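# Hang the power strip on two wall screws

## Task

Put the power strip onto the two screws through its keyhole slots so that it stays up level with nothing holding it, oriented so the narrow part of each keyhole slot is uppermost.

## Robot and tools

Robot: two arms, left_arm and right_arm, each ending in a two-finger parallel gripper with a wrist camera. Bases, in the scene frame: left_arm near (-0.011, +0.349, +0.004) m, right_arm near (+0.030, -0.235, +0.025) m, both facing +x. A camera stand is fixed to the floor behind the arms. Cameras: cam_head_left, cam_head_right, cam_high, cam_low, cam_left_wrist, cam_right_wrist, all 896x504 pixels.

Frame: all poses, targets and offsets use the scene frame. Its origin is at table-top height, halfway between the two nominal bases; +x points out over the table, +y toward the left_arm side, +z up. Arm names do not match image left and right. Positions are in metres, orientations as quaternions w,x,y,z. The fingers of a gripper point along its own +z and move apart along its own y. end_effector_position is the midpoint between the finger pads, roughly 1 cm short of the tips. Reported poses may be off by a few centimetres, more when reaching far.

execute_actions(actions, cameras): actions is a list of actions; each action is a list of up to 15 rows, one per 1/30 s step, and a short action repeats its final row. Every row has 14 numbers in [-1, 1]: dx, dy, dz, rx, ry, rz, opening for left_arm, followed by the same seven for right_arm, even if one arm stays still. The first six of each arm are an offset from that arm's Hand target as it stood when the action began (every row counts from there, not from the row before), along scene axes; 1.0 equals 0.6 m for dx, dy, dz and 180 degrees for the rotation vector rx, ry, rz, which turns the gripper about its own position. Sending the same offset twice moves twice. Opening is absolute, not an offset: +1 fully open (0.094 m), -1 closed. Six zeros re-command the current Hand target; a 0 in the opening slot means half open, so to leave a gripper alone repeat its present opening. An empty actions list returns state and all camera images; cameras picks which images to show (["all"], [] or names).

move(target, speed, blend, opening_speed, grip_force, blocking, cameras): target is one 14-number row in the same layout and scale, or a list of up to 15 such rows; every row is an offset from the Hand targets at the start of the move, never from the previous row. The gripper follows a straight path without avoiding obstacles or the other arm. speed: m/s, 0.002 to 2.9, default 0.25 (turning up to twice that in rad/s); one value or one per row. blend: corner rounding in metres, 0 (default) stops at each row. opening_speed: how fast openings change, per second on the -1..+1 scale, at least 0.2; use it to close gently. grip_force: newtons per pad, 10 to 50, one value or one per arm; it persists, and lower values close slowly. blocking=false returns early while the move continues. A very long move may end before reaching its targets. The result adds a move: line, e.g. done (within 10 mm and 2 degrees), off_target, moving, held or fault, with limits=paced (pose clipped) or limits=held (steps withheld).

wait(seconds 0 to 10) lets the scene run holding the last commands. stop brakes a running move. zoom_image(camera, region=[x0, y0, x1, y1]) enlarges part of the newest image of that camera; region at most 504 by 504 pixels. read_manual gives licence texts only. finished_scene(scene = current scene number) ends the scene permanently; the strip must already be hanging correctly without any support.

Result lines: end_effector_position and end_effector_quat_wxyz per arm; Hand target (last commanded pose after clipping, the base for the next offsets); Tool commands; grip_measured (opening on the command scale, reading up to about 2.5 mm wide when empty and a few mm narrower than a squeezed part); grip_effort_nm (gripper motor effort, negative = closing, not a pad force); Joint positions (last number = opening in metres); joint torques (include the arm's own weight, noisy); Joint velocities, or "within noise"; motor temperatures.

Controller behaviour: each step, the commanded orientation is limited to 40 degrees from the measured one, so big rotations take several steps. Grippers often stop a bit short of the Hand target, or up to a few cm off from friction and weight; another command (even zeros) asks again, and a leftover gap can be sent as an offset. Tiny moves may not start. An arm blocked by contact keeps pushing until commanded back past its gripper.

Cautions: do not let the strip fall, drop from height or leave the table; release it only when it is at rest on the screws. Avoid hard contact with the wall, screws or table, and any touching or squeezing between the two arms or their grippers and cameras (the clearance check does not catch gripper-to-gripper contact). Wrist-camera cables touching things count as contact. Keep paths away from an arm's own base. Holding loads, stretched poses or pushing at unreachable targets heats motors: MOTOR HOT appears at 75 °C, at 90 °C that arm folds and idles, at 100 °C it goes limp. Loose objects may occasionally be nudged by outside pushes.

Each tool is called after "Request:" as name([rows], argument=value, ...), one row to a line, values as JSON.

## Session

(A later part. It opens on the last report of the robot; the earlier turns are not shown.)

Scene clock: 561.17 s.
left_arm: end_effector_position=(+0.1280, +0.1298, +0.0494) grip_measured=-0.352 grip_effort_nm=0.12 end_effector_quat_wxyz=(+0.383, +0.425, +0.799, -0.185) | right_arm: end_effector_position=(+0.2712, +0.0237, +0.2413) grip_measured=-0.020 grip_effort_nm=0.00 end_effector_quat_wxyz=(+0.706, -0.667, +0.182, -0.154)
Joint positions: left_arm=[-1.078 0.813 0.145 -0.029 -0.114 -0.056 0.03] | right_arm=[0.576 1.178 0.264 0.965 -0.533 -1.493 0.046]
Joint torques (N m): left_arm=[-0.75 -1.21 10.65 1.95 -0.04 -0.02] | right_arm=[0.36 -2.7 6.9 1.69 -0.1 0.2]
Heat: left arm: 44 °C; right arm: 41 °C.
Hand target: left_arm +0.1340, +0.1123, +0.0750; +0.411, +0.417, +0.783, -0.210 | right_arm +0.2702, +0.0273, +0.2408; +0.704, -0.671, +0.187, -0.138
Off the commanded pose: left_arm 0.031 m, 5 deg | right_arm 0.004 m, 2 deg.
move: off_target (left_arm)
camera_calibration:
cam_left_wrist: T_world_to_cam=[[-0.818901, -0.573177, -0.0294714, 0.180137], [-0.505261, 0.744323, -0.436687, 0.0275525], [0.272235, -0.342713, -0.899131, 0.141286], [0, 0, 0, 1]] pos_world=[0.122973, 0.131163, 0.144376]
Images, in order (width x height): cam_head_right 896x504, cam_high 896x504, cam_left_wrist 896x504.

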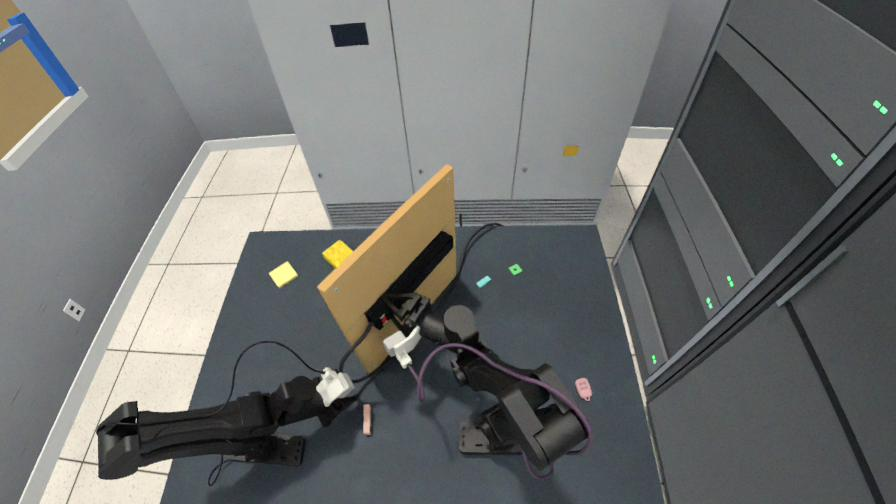

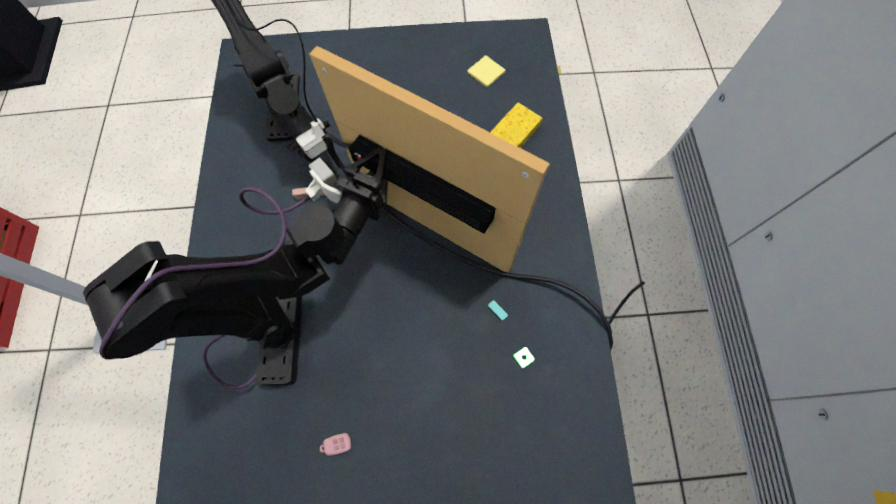

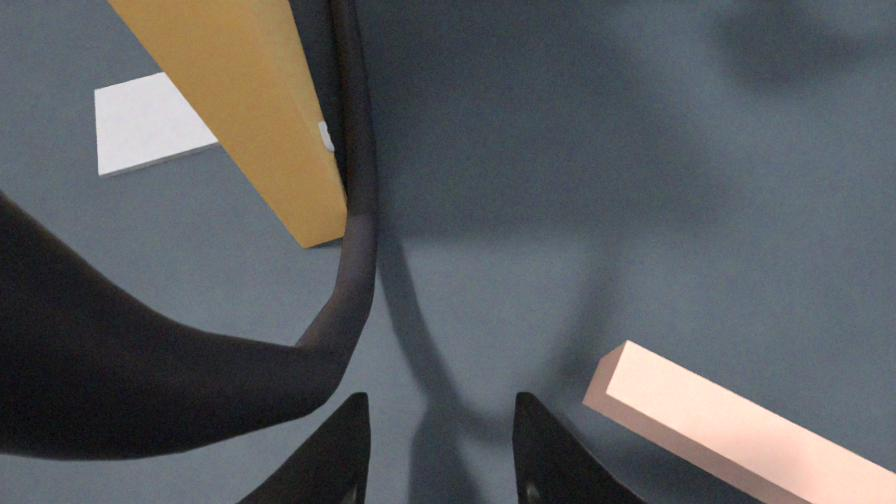

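Request:
move(target=[-0.0583, -0.0588, 0.0917, 0, 0, 0, -0.35, 0, 0, 0, 0, 0, 0, -0.02], speed=0.08, cameras=["cam_left_wrist", "cam_head_right", "cam_high", "cam_right_wrist", "cam_head_left"])

Request:
zoom_image(camera="cam_high", region=[450, 170, 510, 230])

Request:
zoom_image(camera="cam_high", region=[335, 115, 395, 175])

Request:
zoom_image(camera="cam_head_right", region=[290, 270, 430, 400])

Scene clock: 564.57 s.
left_arm: end_effector_position=(+0.0970, +0.0847, +0.1133) grip_measured=-0.352 grip_effort_nm=0.12 end_effector_quat_wxyz=(+0.398, +0.429, +0.786, -0.198) | right_arm: end_effector_position=(+0.2712, +0.0237, +0.2413) grip_measured=-0.020 grip_effort_nm=0.00 end_effector_quat_wxyz=(+0.706, -0.667, +0.182, -0.154)
Joint positions: left_arm=[-1.391 0.869 0.402 -0.231 -0.346 -0.24 0.03] | right_arm=[0.576 1.178 0.264 0.965 -0.533 -1.493 0.046]
Joint torques (N m): left_arm=[-0.66 -1.05 10.51 1.68 -0.36 -0.05] | right_arm=[0.46 -2.56 7.04 1.64 -0.12 0.2]
Heat: left arm: 45 °C; right arm: 41 °C.
Hand target: left_arm +0.0990, +0.0771, +0.1300; +0.411, +0.417, +0.783, -0.210 | right_arm +0.2702, +0.0273, +0.2408; +0.704, -0.671, +0.187, -0.138
Off the commanded pose: left_arm 0.018 m, 2 deg | right_arm 0.004 m, 2 deg.
move: off_target (left_arm)
camera_calibration:
cam_left_wrist: T_world_to_cam=[[-0.829872, -0.557202, -0.0289613, 0.130423], [-0.479186, 0.738346, -0.474579, 0.0756546], [0.28582, -0.379962, -0.879736, 0.191433], [0, 0, 0, 1]] pos_world=[0.0897719, 0.0895501, 0.208092]
cam_right_wrist: T_world_to_cam=[[0.0234591, -0.0338186, 0.999153, -0.241782], [0.617081, -0.785826, -0.0410865, -0.10267], [0.78655, 0.617522, 0.00243405, -0.138495], [0, 0, 0, 1]] pos_world=[0.177961, -0.00333425, 0.237696]
Images, in order (width x height): cam_head_left 896x504, cam_head_right 896x504, cam_high 896x504, cam_left_wrist 896x504, cam_right_wrist 896x504.

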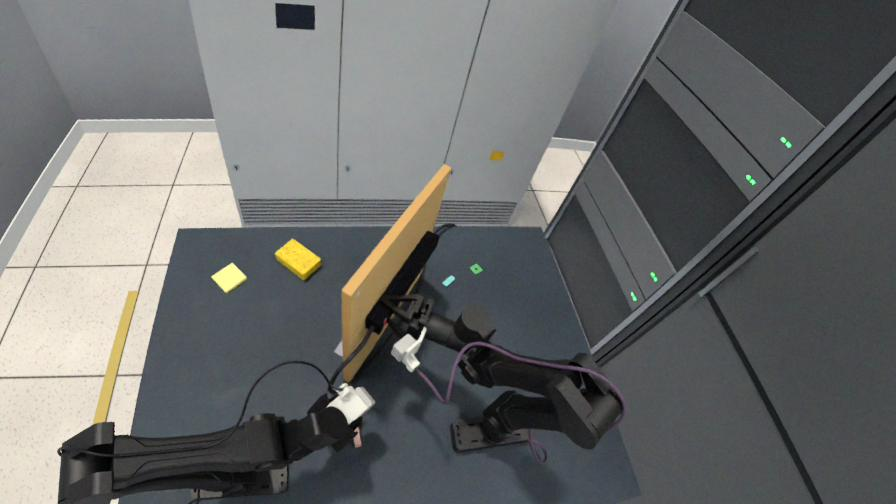

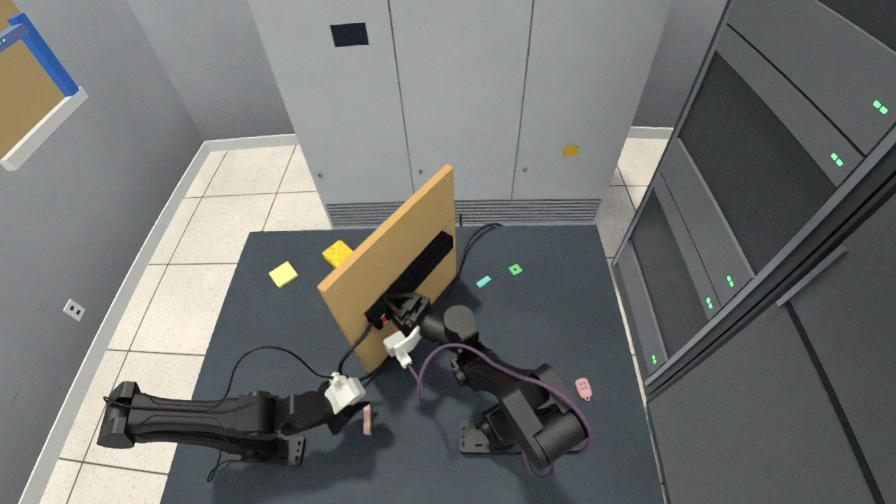

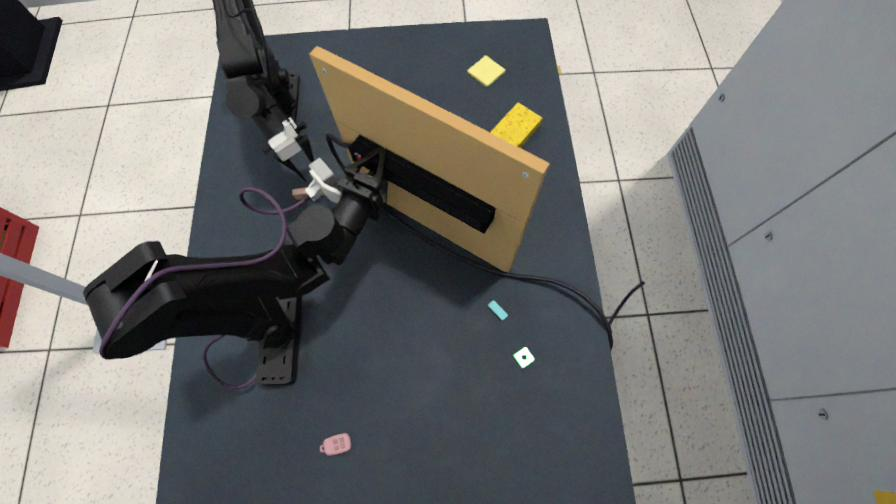

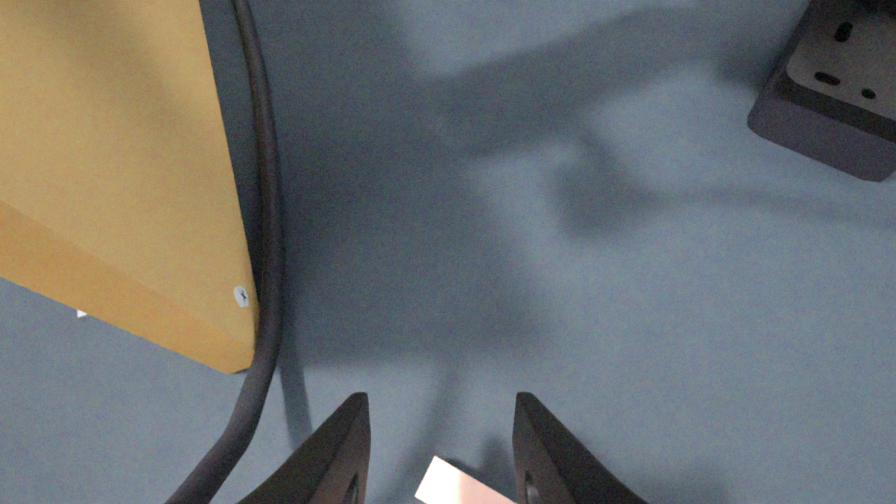

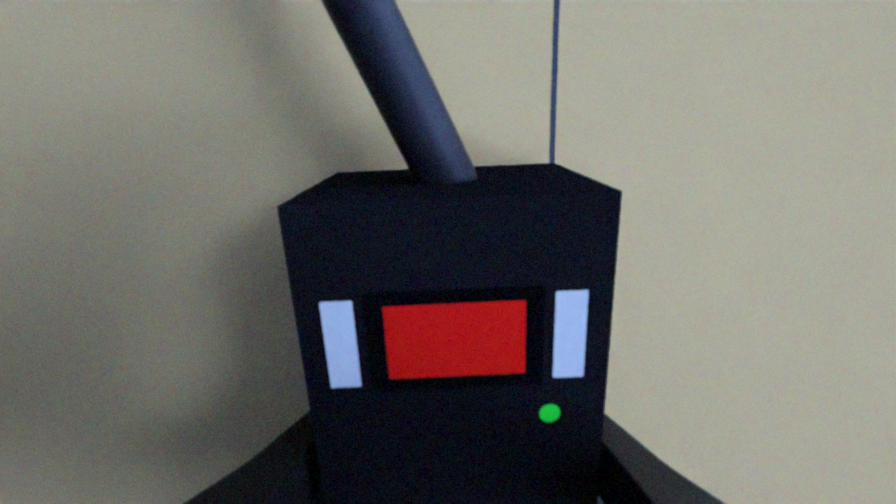

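Scaled by 8.400 from the camera's 896x504 image, which has a finer 1280x720 frame.

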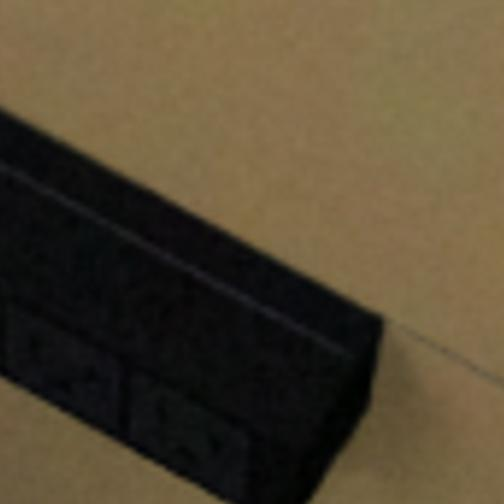

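Scaled by 8.400 from the camera's 896x504 image, which has a finer 1280x720 frame.

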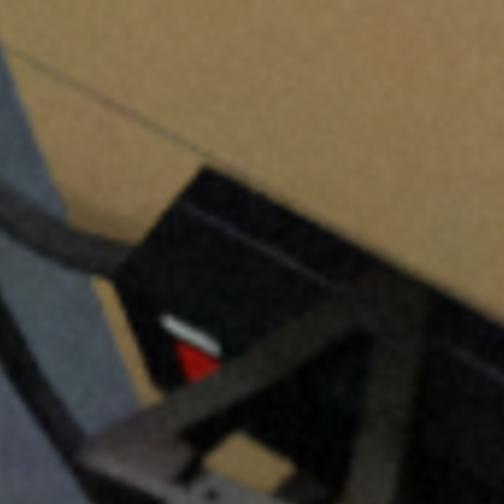

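Scaled by 3.600 from the camera's 896x504 image, which has a finer 1280x720 frame.

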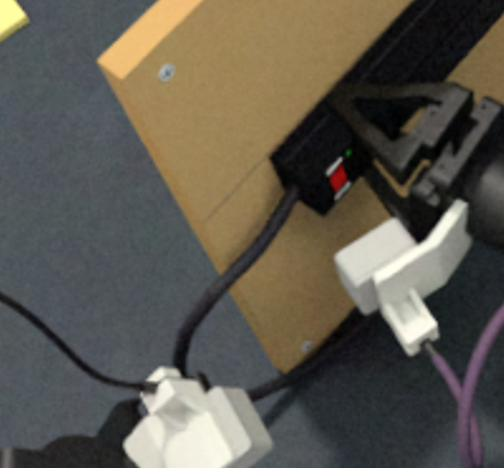

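Request:
move(target=[0, 0, 0, 0, 0, 0, -0.35, 0, 0, 0, 0, 0, 0, 0.08], opening_speed=0.25, cameras=["cam_high", "cam_right_wrist", "cam_head_left"])

Request:
zoom_image(camera="cam_high", region=[450, 170, 510, 230])

Request:
zoom_image(camera="cam_high", region=[335, 115, 395, 175])

Scene clock: 566.53 s.
left_arm: end_effector_position=(+0.0970, +0.0848, +0.1132) grip_measured=-0.352 grip_effort_nm=0.12 end_effector_quat_wxyz=(+0.398, +0.429, +0.787, -0.198) | right_arm: end_effector_position=(+0.2712, +0.0238, +0.2394) grip_measured=+0.078 grip_effort_nm=0.08 end_effector_quat_wxyz=(+0.704, -0.669, +0.185, -0.151)
Joint positions: left_arm=[-1.391 0.869 0.402 -0.232 -0.346 -0.241 0.03] | right_arm=[0.576 1.178 0.264 0.956 -0.533 -1.492 0.051]
Joint torques (N m): left_arm=[-0.68 -1.07 10.5 1.61 -0.36 -0.09] | right_arm=[0.59 -2.67 6.99 1.74 -0.19 0.23]
Heat: left arm: 45 °C; right arm: 41 °C.
Hand target: left_arm +0.0990, +0.0771, +0.1300; +0.411, +0.417, +0.783, -0.210 | right_arm +0.2701, +0.0273, +0.2408; +0.704, -0.671, +0.187, -0.138
Off the commanded pose: left_arm 0.019 m, 2 deg | right_arm 0.004 m, 2 deg.
move: off_target (left_arm)
camera_calibration:
cam_right_wrist: T_world_to_cam=[[0.0312901, -0.0296901, 0.999069, -0.242034], [0.617041, -0.785773, -0.0426767, -0.10231], [0.786309, 0.617802, -0.0062669, -0.136505], [0, 0, 0, 1]] pos_world=[0.178038, -0.00324601, 0.236587]
Images, in order (width x height): cam_head_left 896x504, cam_high 896x504, cam_right_wrist 896x504.

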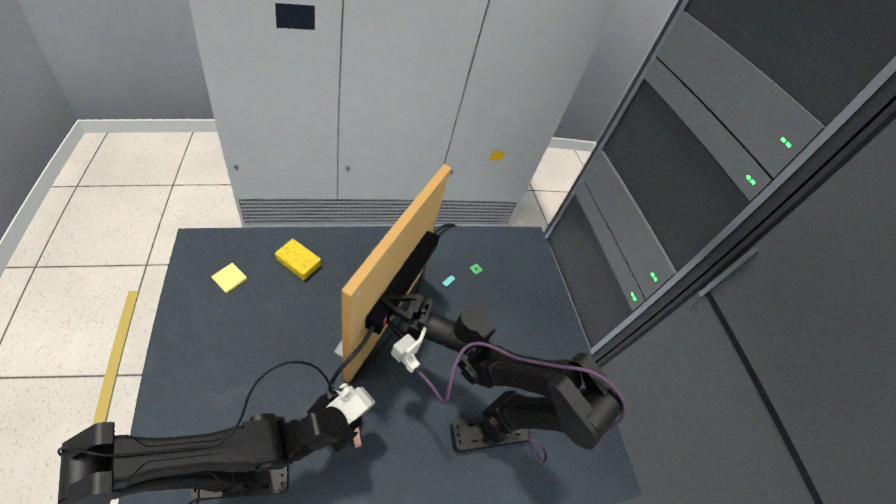

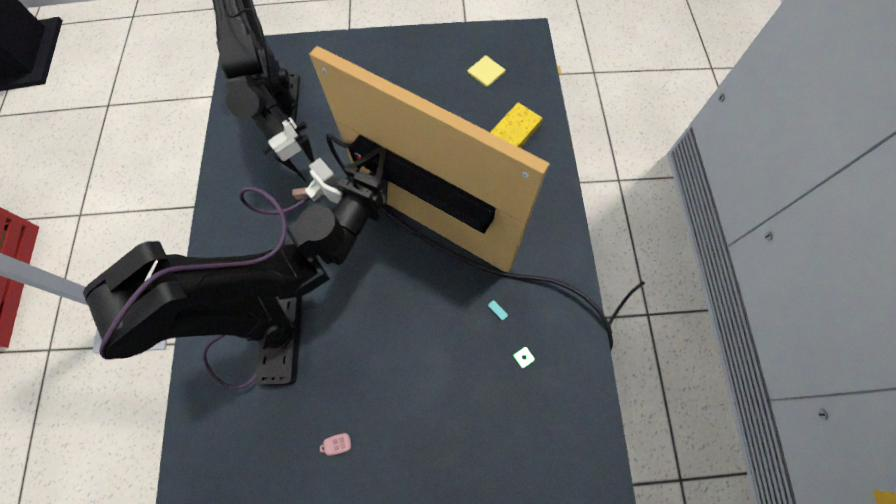

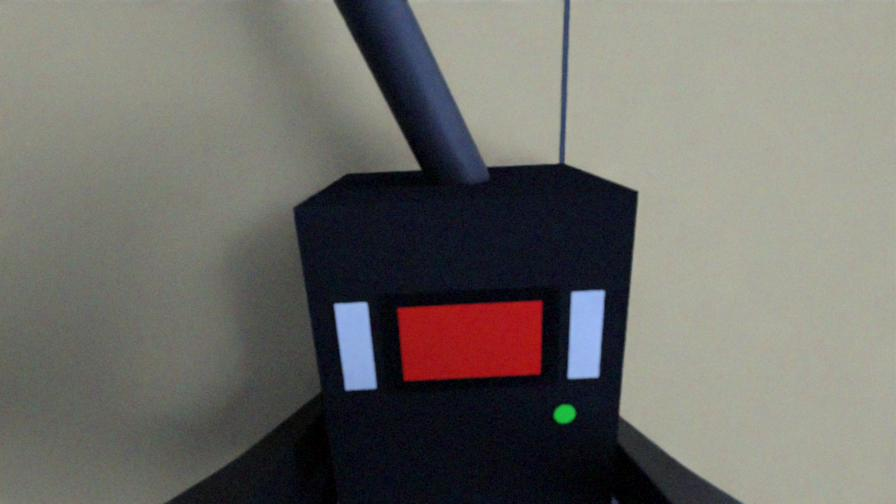

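Scaled by 8.400 from the camera's 896x504 image, which has a finer 1280x720 frame.

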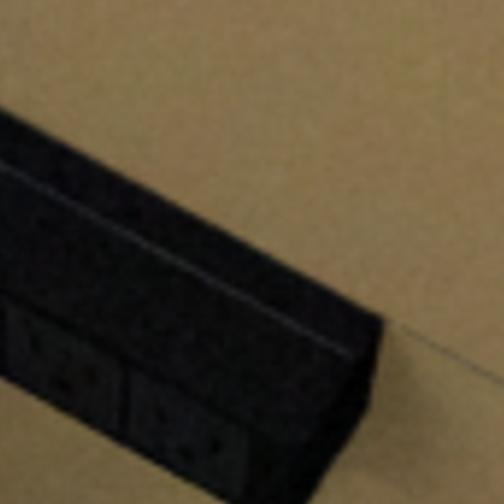

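Scaled by 8.400 from the camera's 896x504 image, which has a finer 1280x720 frame.

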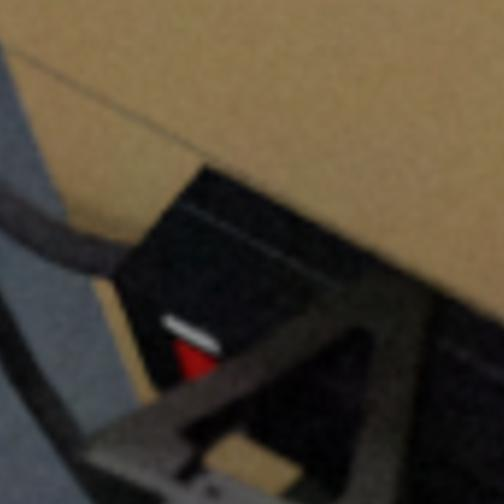

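Request:
move(target=[0, 0, 0, 0, 0, 0, -0.35, 0, 0, 0, 0, 0, 0, 0.35], opening_speed=0.3, cameras=["cam_high", "cam_right_wrist", "cam_head_left"])

Request:
zoom_image(camera="cam_high", region=[450, 170, 510, 230])

Request:
zoom_image(camera="cam_high", region=[335, 115, 395, 175])

Scene clock: 568.77 s.
left_arm: end_effector_position=(+0.0970, +0.0848, +0.1132) grip_measured=-0.352 grip_effort_nm=0.12 end_effector_quat_wxyz=(+0.398, +0.429, +0.787, -0.198) | right_arm: end_effector_position=(+0.2713, +0.0238, +0.2373) grip_measured=+0.348 grip_effort_nm=0.08 end_effector_quat_wxyz=(+0.701, -0.671, +0.187, -0.149)
Joint positions: left_arm=[-1.391 0.869 0.402 -0.232 -0.346 -0.241 0.03] | right_arm=[0.576 1.178 0.264 0.947 -0.533 -1.491 0.063]
Joint torques (N m): left_arm=[-0.66 -1.07 10.51 1.61 -0.36 -0.09] | right_arm=[0.76 -2.82 6.83 1.82 -0.15 0.16]
Heat: left arm: 45 °C; right arm: 41 °C.
Hand target: left_arm +0.0990, +0.0771, +0.1300; +0.411, +0.417, +0.783, -0.210 | right_arm +0.2701, +0.0273, +0.2409; +0.704, -0.671, +0.186, -0.138
Off the commanded pose: left_arm 0.019 m, 2 deg | right_arm 0.005 m, 1 deg.
move: off_target (left_arm)
camera_calibration:
cam_right_wrist: T_world_to_cam=[[0.0397257, -0.0252265, 0.998892, -0.242372], [0.616666, -0.785973, -0.0443741, -0.101887], [0.786222, 0.617746, -0.015667, -0.134254], [0, 0, 0, 1]] pos_world=[0.178012, -0.00325951, 0.235479]
Images, in order (width x height): cam_head_left 896x504, cam_high 896x504, cam_right_wrist 896x504.

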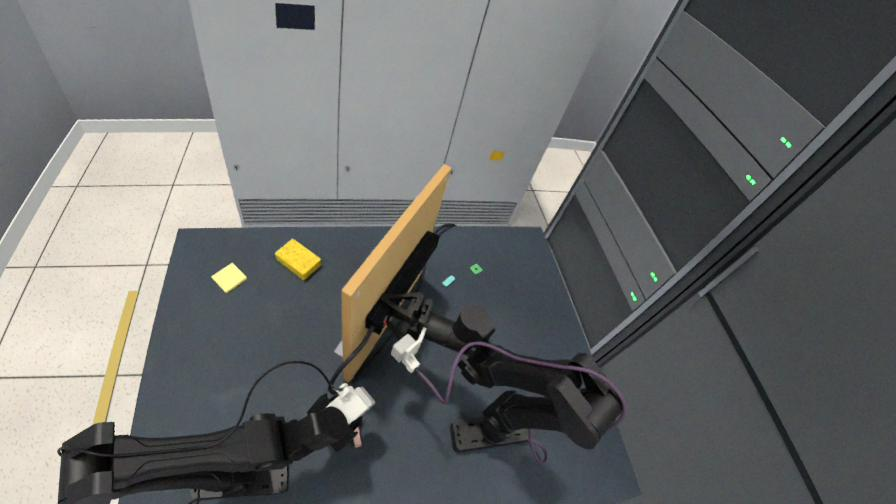

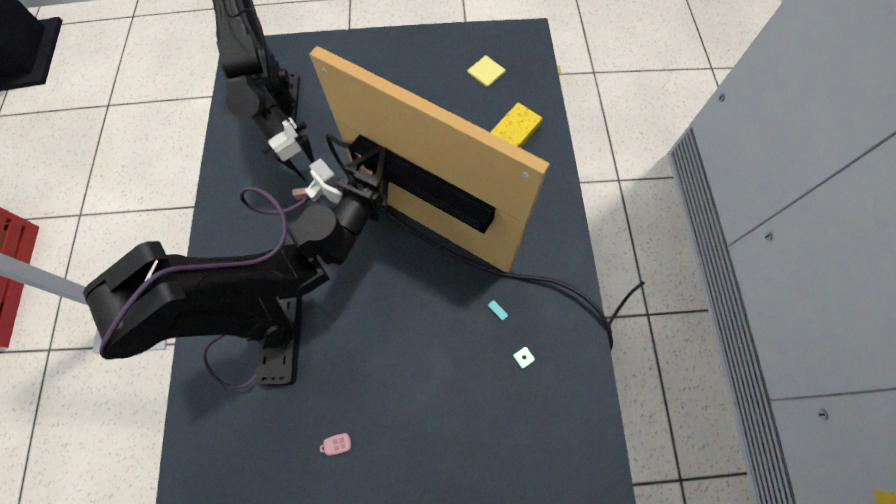

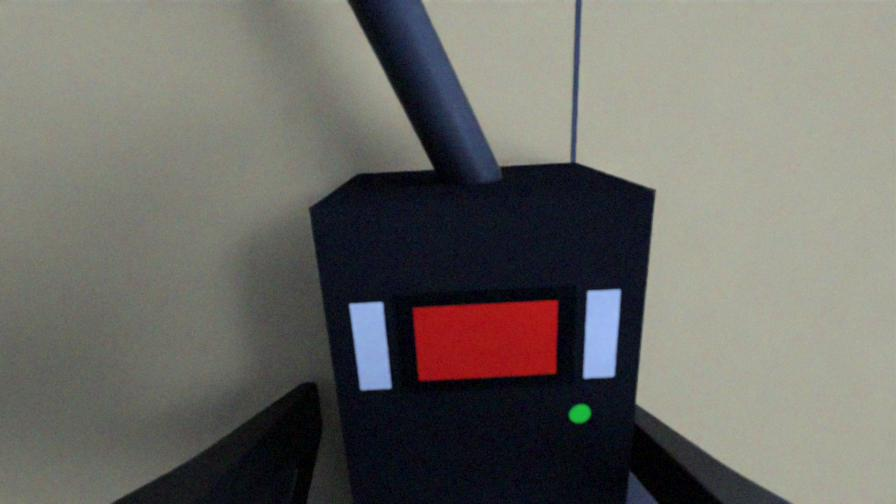

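Scaled by 8.400 from the camera's 896x504 image, which has a finer 1280x720 frame.

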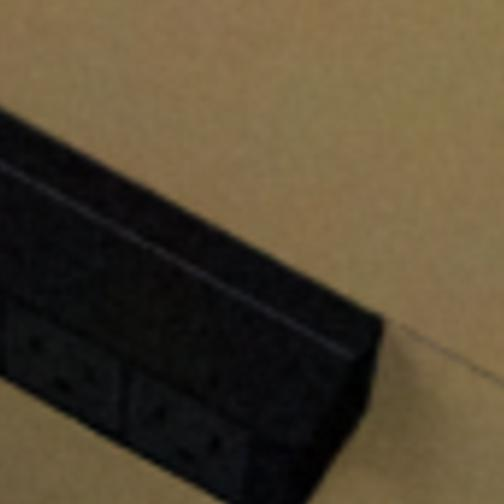

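Scaled by 8.400 from the camera's 896x504 image, which has a finer 1280x720 frame.

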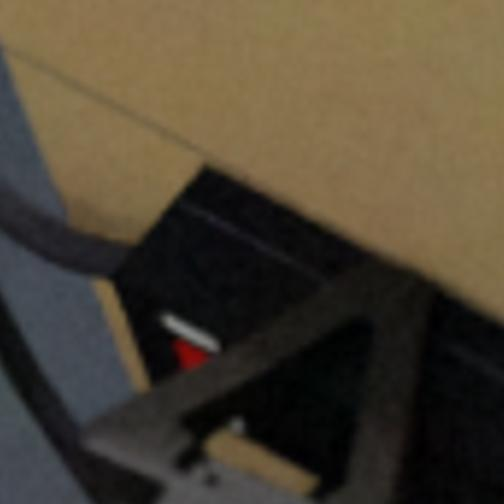

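Request:
move(target=[-0.1, -0.0333, 0.1, 0, 0, 0, -0.35, 0, 0, 0, 0, 0, 0, 0.6], speed=0.1, opening_speed=0.3, cameras=["cam_high", "cam_head_left", "cam_head_right", "cam_left_wrist"])

Request:
zoom_image(camera="cam_high", region=[450, 170, 510, 230])

Request:
zoom_image(camera="cam_high", region=[335, 115, 395, 175])

Request:
zoom_image(camera="cam_head_right", region=[290, 270, 430, 400])

Scene clock: 572.90 s.
left_arm: end_effector_position=(+0.0388, +0.0628, +0.1736) grip_measured=-0.352 grip_effort_nm=0.12 end_effector_quat_wxyz=(+0.400, +0.431, +0.784, -0.196) | right_arm: end_effector_position=(+0.2713, +0.0238, +0.2372) grip_measured=+0.598 grip_effort_nm=0.08 end_effector_quat_wxyz=(+0.701, -0.672, +0.187, -0.149)
Joint positions: left_arm=[-1.757 0.977 0.708 -0.56 -0.615 -0.515 0.03] | right_arm=[0.576 1.178 0.264 0.947 -0.533 -1.491 0.075]
Joint torques (N m): left_arm=[-0.66 -1.57 10.55 1.4 -0.58 -0.12] | right_arm=[0.59 -2.96 7.2 1.81 -0.11 0.22]
Heat: left arm: 45 °C; right arm: 41 °C.
Hand target: left_arm +0.0390, +0.0571, +0.1899; +0.411, +0.417, +0.783, -0.209 | right_arm +0.2701, +0.0273, +0.2408; +0.704, -0.671, +0.186, -0.138
Off the commanded pose: left_arm 0.017 m, 3 deg | right_arm 0.005 m, 1 deg.
move: off_target (left_arm)
camera_calibration:
cam_left_wrist: T_world_to_cam=[[-0.831549, -0.554227, -0.0368709, 0.0730087], [-0.472742, 0.741016, -0.476876, 0.0925251], [0.29162, -0.379116, -0.878197, 0.252303], [0, 0, 0, 1]] pos_world=[0.0308742, 0.0675529, 0.268387]
Images, in order (width x height): cam_head_left 896x504, cam_head_right 896x504, cam_high 896x504, cam_left_wrist 896x504.

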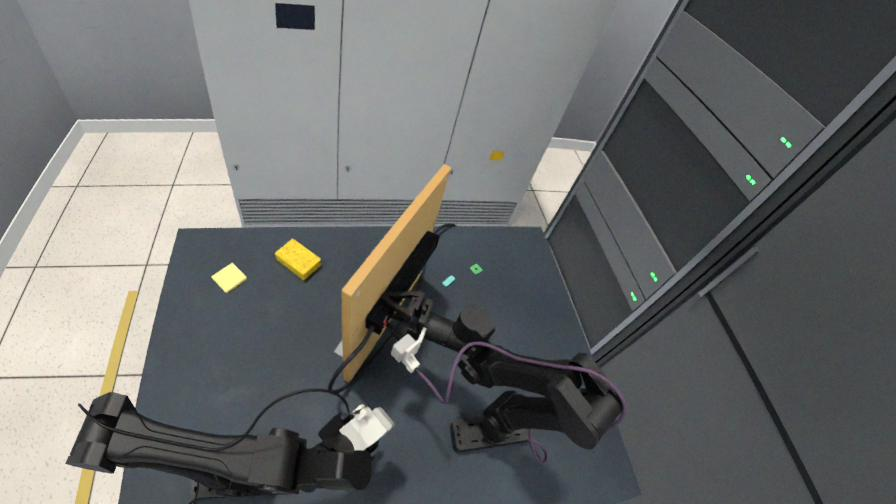

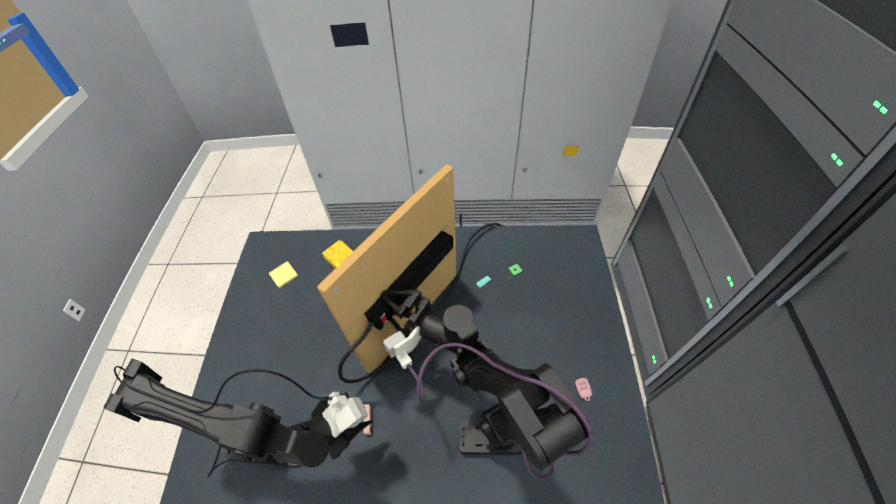

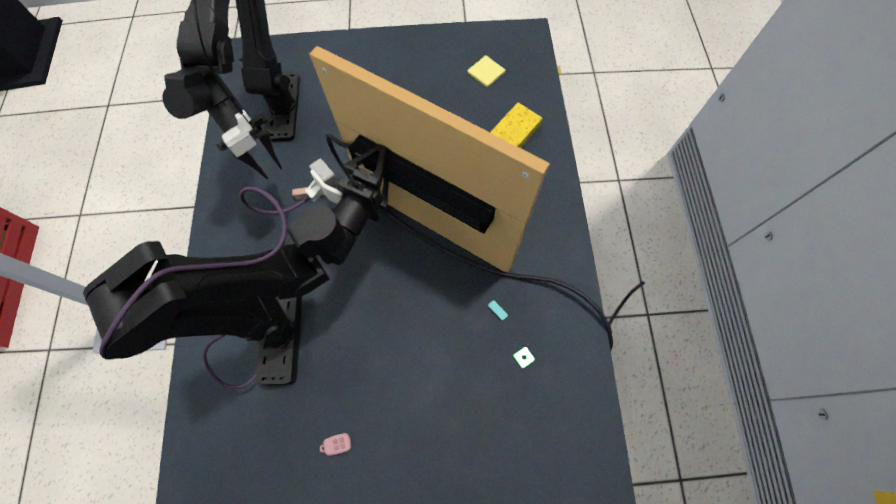

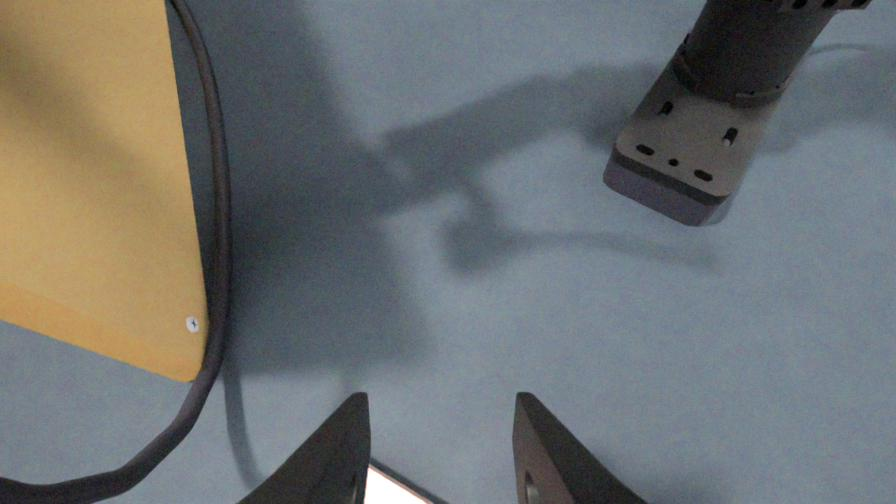

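Scaled by 8.400 from the camera's 896x504 image, which has a finer 1280x720 frame.

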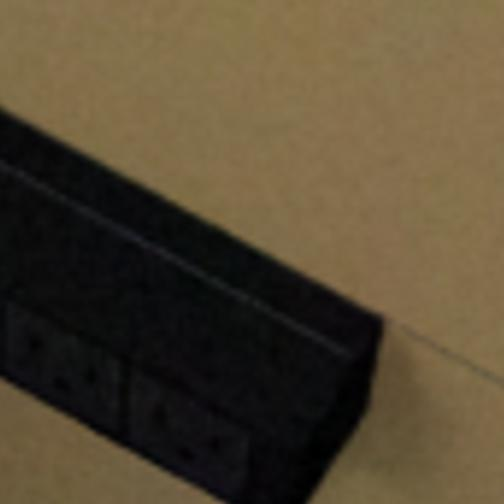

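Scaled by 8.400 from the camera's 896x504 image, which has a finer 1280x720 frame.

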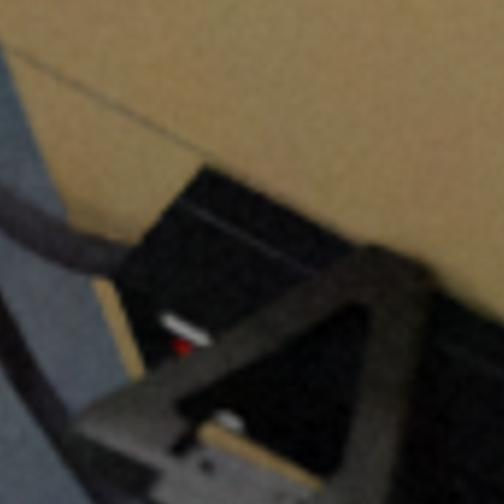

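Scaled by 3.600 from the camera's 896x504 image, which has a finer 1280x720 frame.

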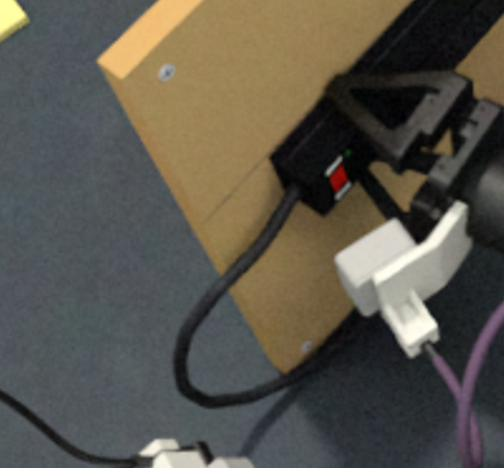

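Request:
move([
  [0, 0, 0, 0, 0, 0, -0.35, -0.0478, -0.0683, 0, 0, 0, 0, 0.6],
  [0, 0, 0, 0, 0, 0, -0.35, -0.1242, -0.1776, 0.0, 0, 0, 0, 0.6],
], speed=[0.05, 0.1], blend=[0.01, 0], cameras=["cam_high", "cam_head_left", "cam_head_right", "cam_right_wrist"])

Request:
zoom_image(camera="cam_high", region=[450, 170, 510, 230])

Request:
zoom_image(camera="cam_high", region=[335, 115, 395, 175])

Request:
zoom_image(camera="cam_head_left", region=[330, 220, 450, 400])

Scene clock: 577.67 s.
left_arm: end_effector_position=(+0.0389, +0.0629, +0.1735) grip_measured=-0.352 grip_effort_nm=0.12 end_effector_quat_wxyz=(+0.400, +0.431, +0.784, -0.196) | right_arm: end_effector_position=(+0.1990, -0.0795, +0.2335) grip_measured=+0.598 grip_effort_nm=0.08 end_effector_quat_wxyz=(+0.703, -0.670, +0.194, -0.137)
Joint positions: left_arm=[-1.757 0.977 0.708 -0.561 -0.615 -0.516 0.03] | right_arm=[-0.045 0.256 0.071 0.252 -1.161 -1.422 0.075]
Joint torques (N m): left_arm=[-0.66 -1.59 10.55 1.39 -0.56 -0.1] | right_arm=[-0.53 1.47 8.5 1.42 -0.14 0.02]
Heat: left arm: 47 °C; right arm: 41 °C.
Hand target: left_arm +0.0390, +0.0571, +0.1899; +0.411, +0.417, +0.783, -0.209 | right_arm +0.1956, -0.0792, +0.2409; +0.704, -0.671, +0.186, -0.138
Off the commanded pose: left_arm 0.017 m, 3 deg | right_arm 0.008 m, 1 deg.
move: off_target (left_arm)
camera_calibration:
cam_right_wrist: T_world_to_cam=[[0.0632265, -0.0347278, 0.997395, -0.24334], [0.621436, -0.780632, -0.0665742, -0.133992], [0.78091, 0.624026, -0.0277755, -0.00934653], [0, 0, 0, 1]] pos_world=[0.105951, -0.107216, 0.233526]
Images, in order (width x height): cam_head_left 896x504, cam_head_right 896x504, cam_high 896x504, cam_right_wrist 896x504.

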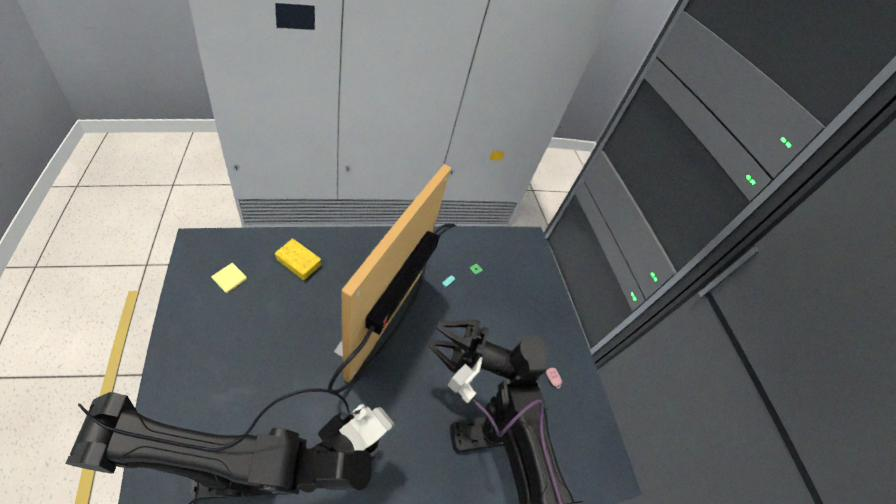

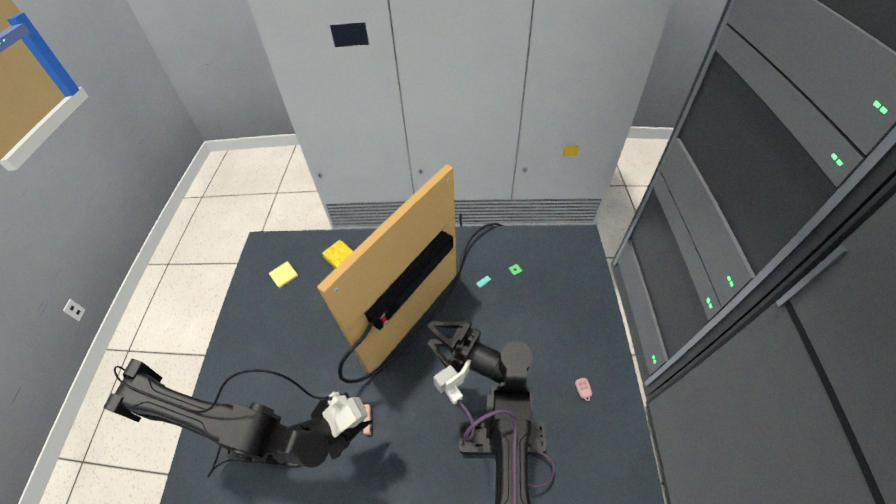

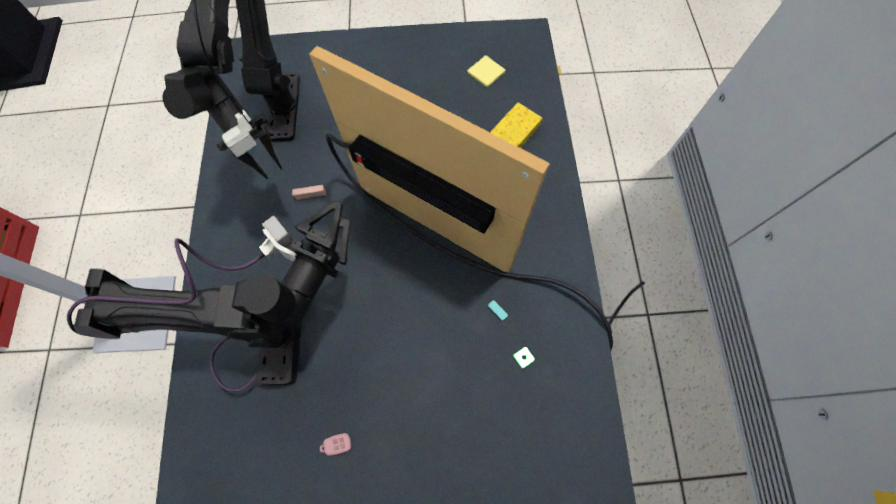

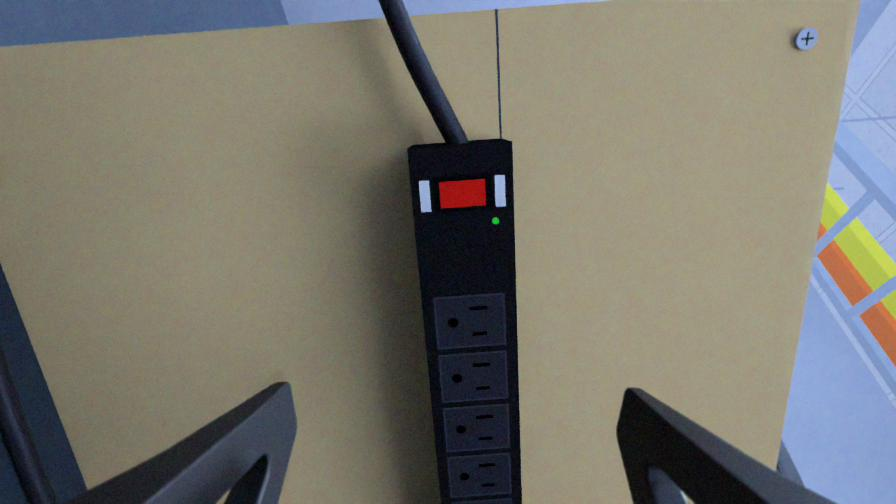

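Scaled by 8.400 from the camera's 896x504 image, which has a finer 1280x720 frame.

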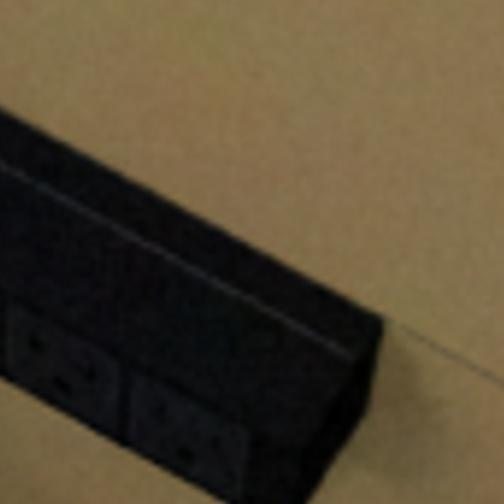

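Scaled by 8.400 from the camera's 896x504 image, which has a finer 1280x720 frame.

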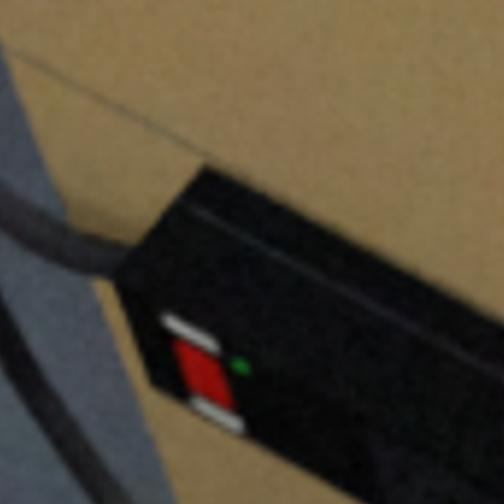

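Scaled by 2.800 from the camera's 896x504 image, which has a finer 1280x720 frame.

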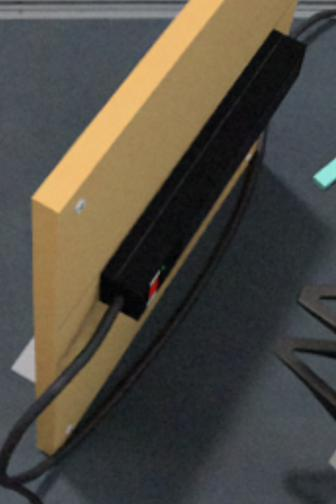

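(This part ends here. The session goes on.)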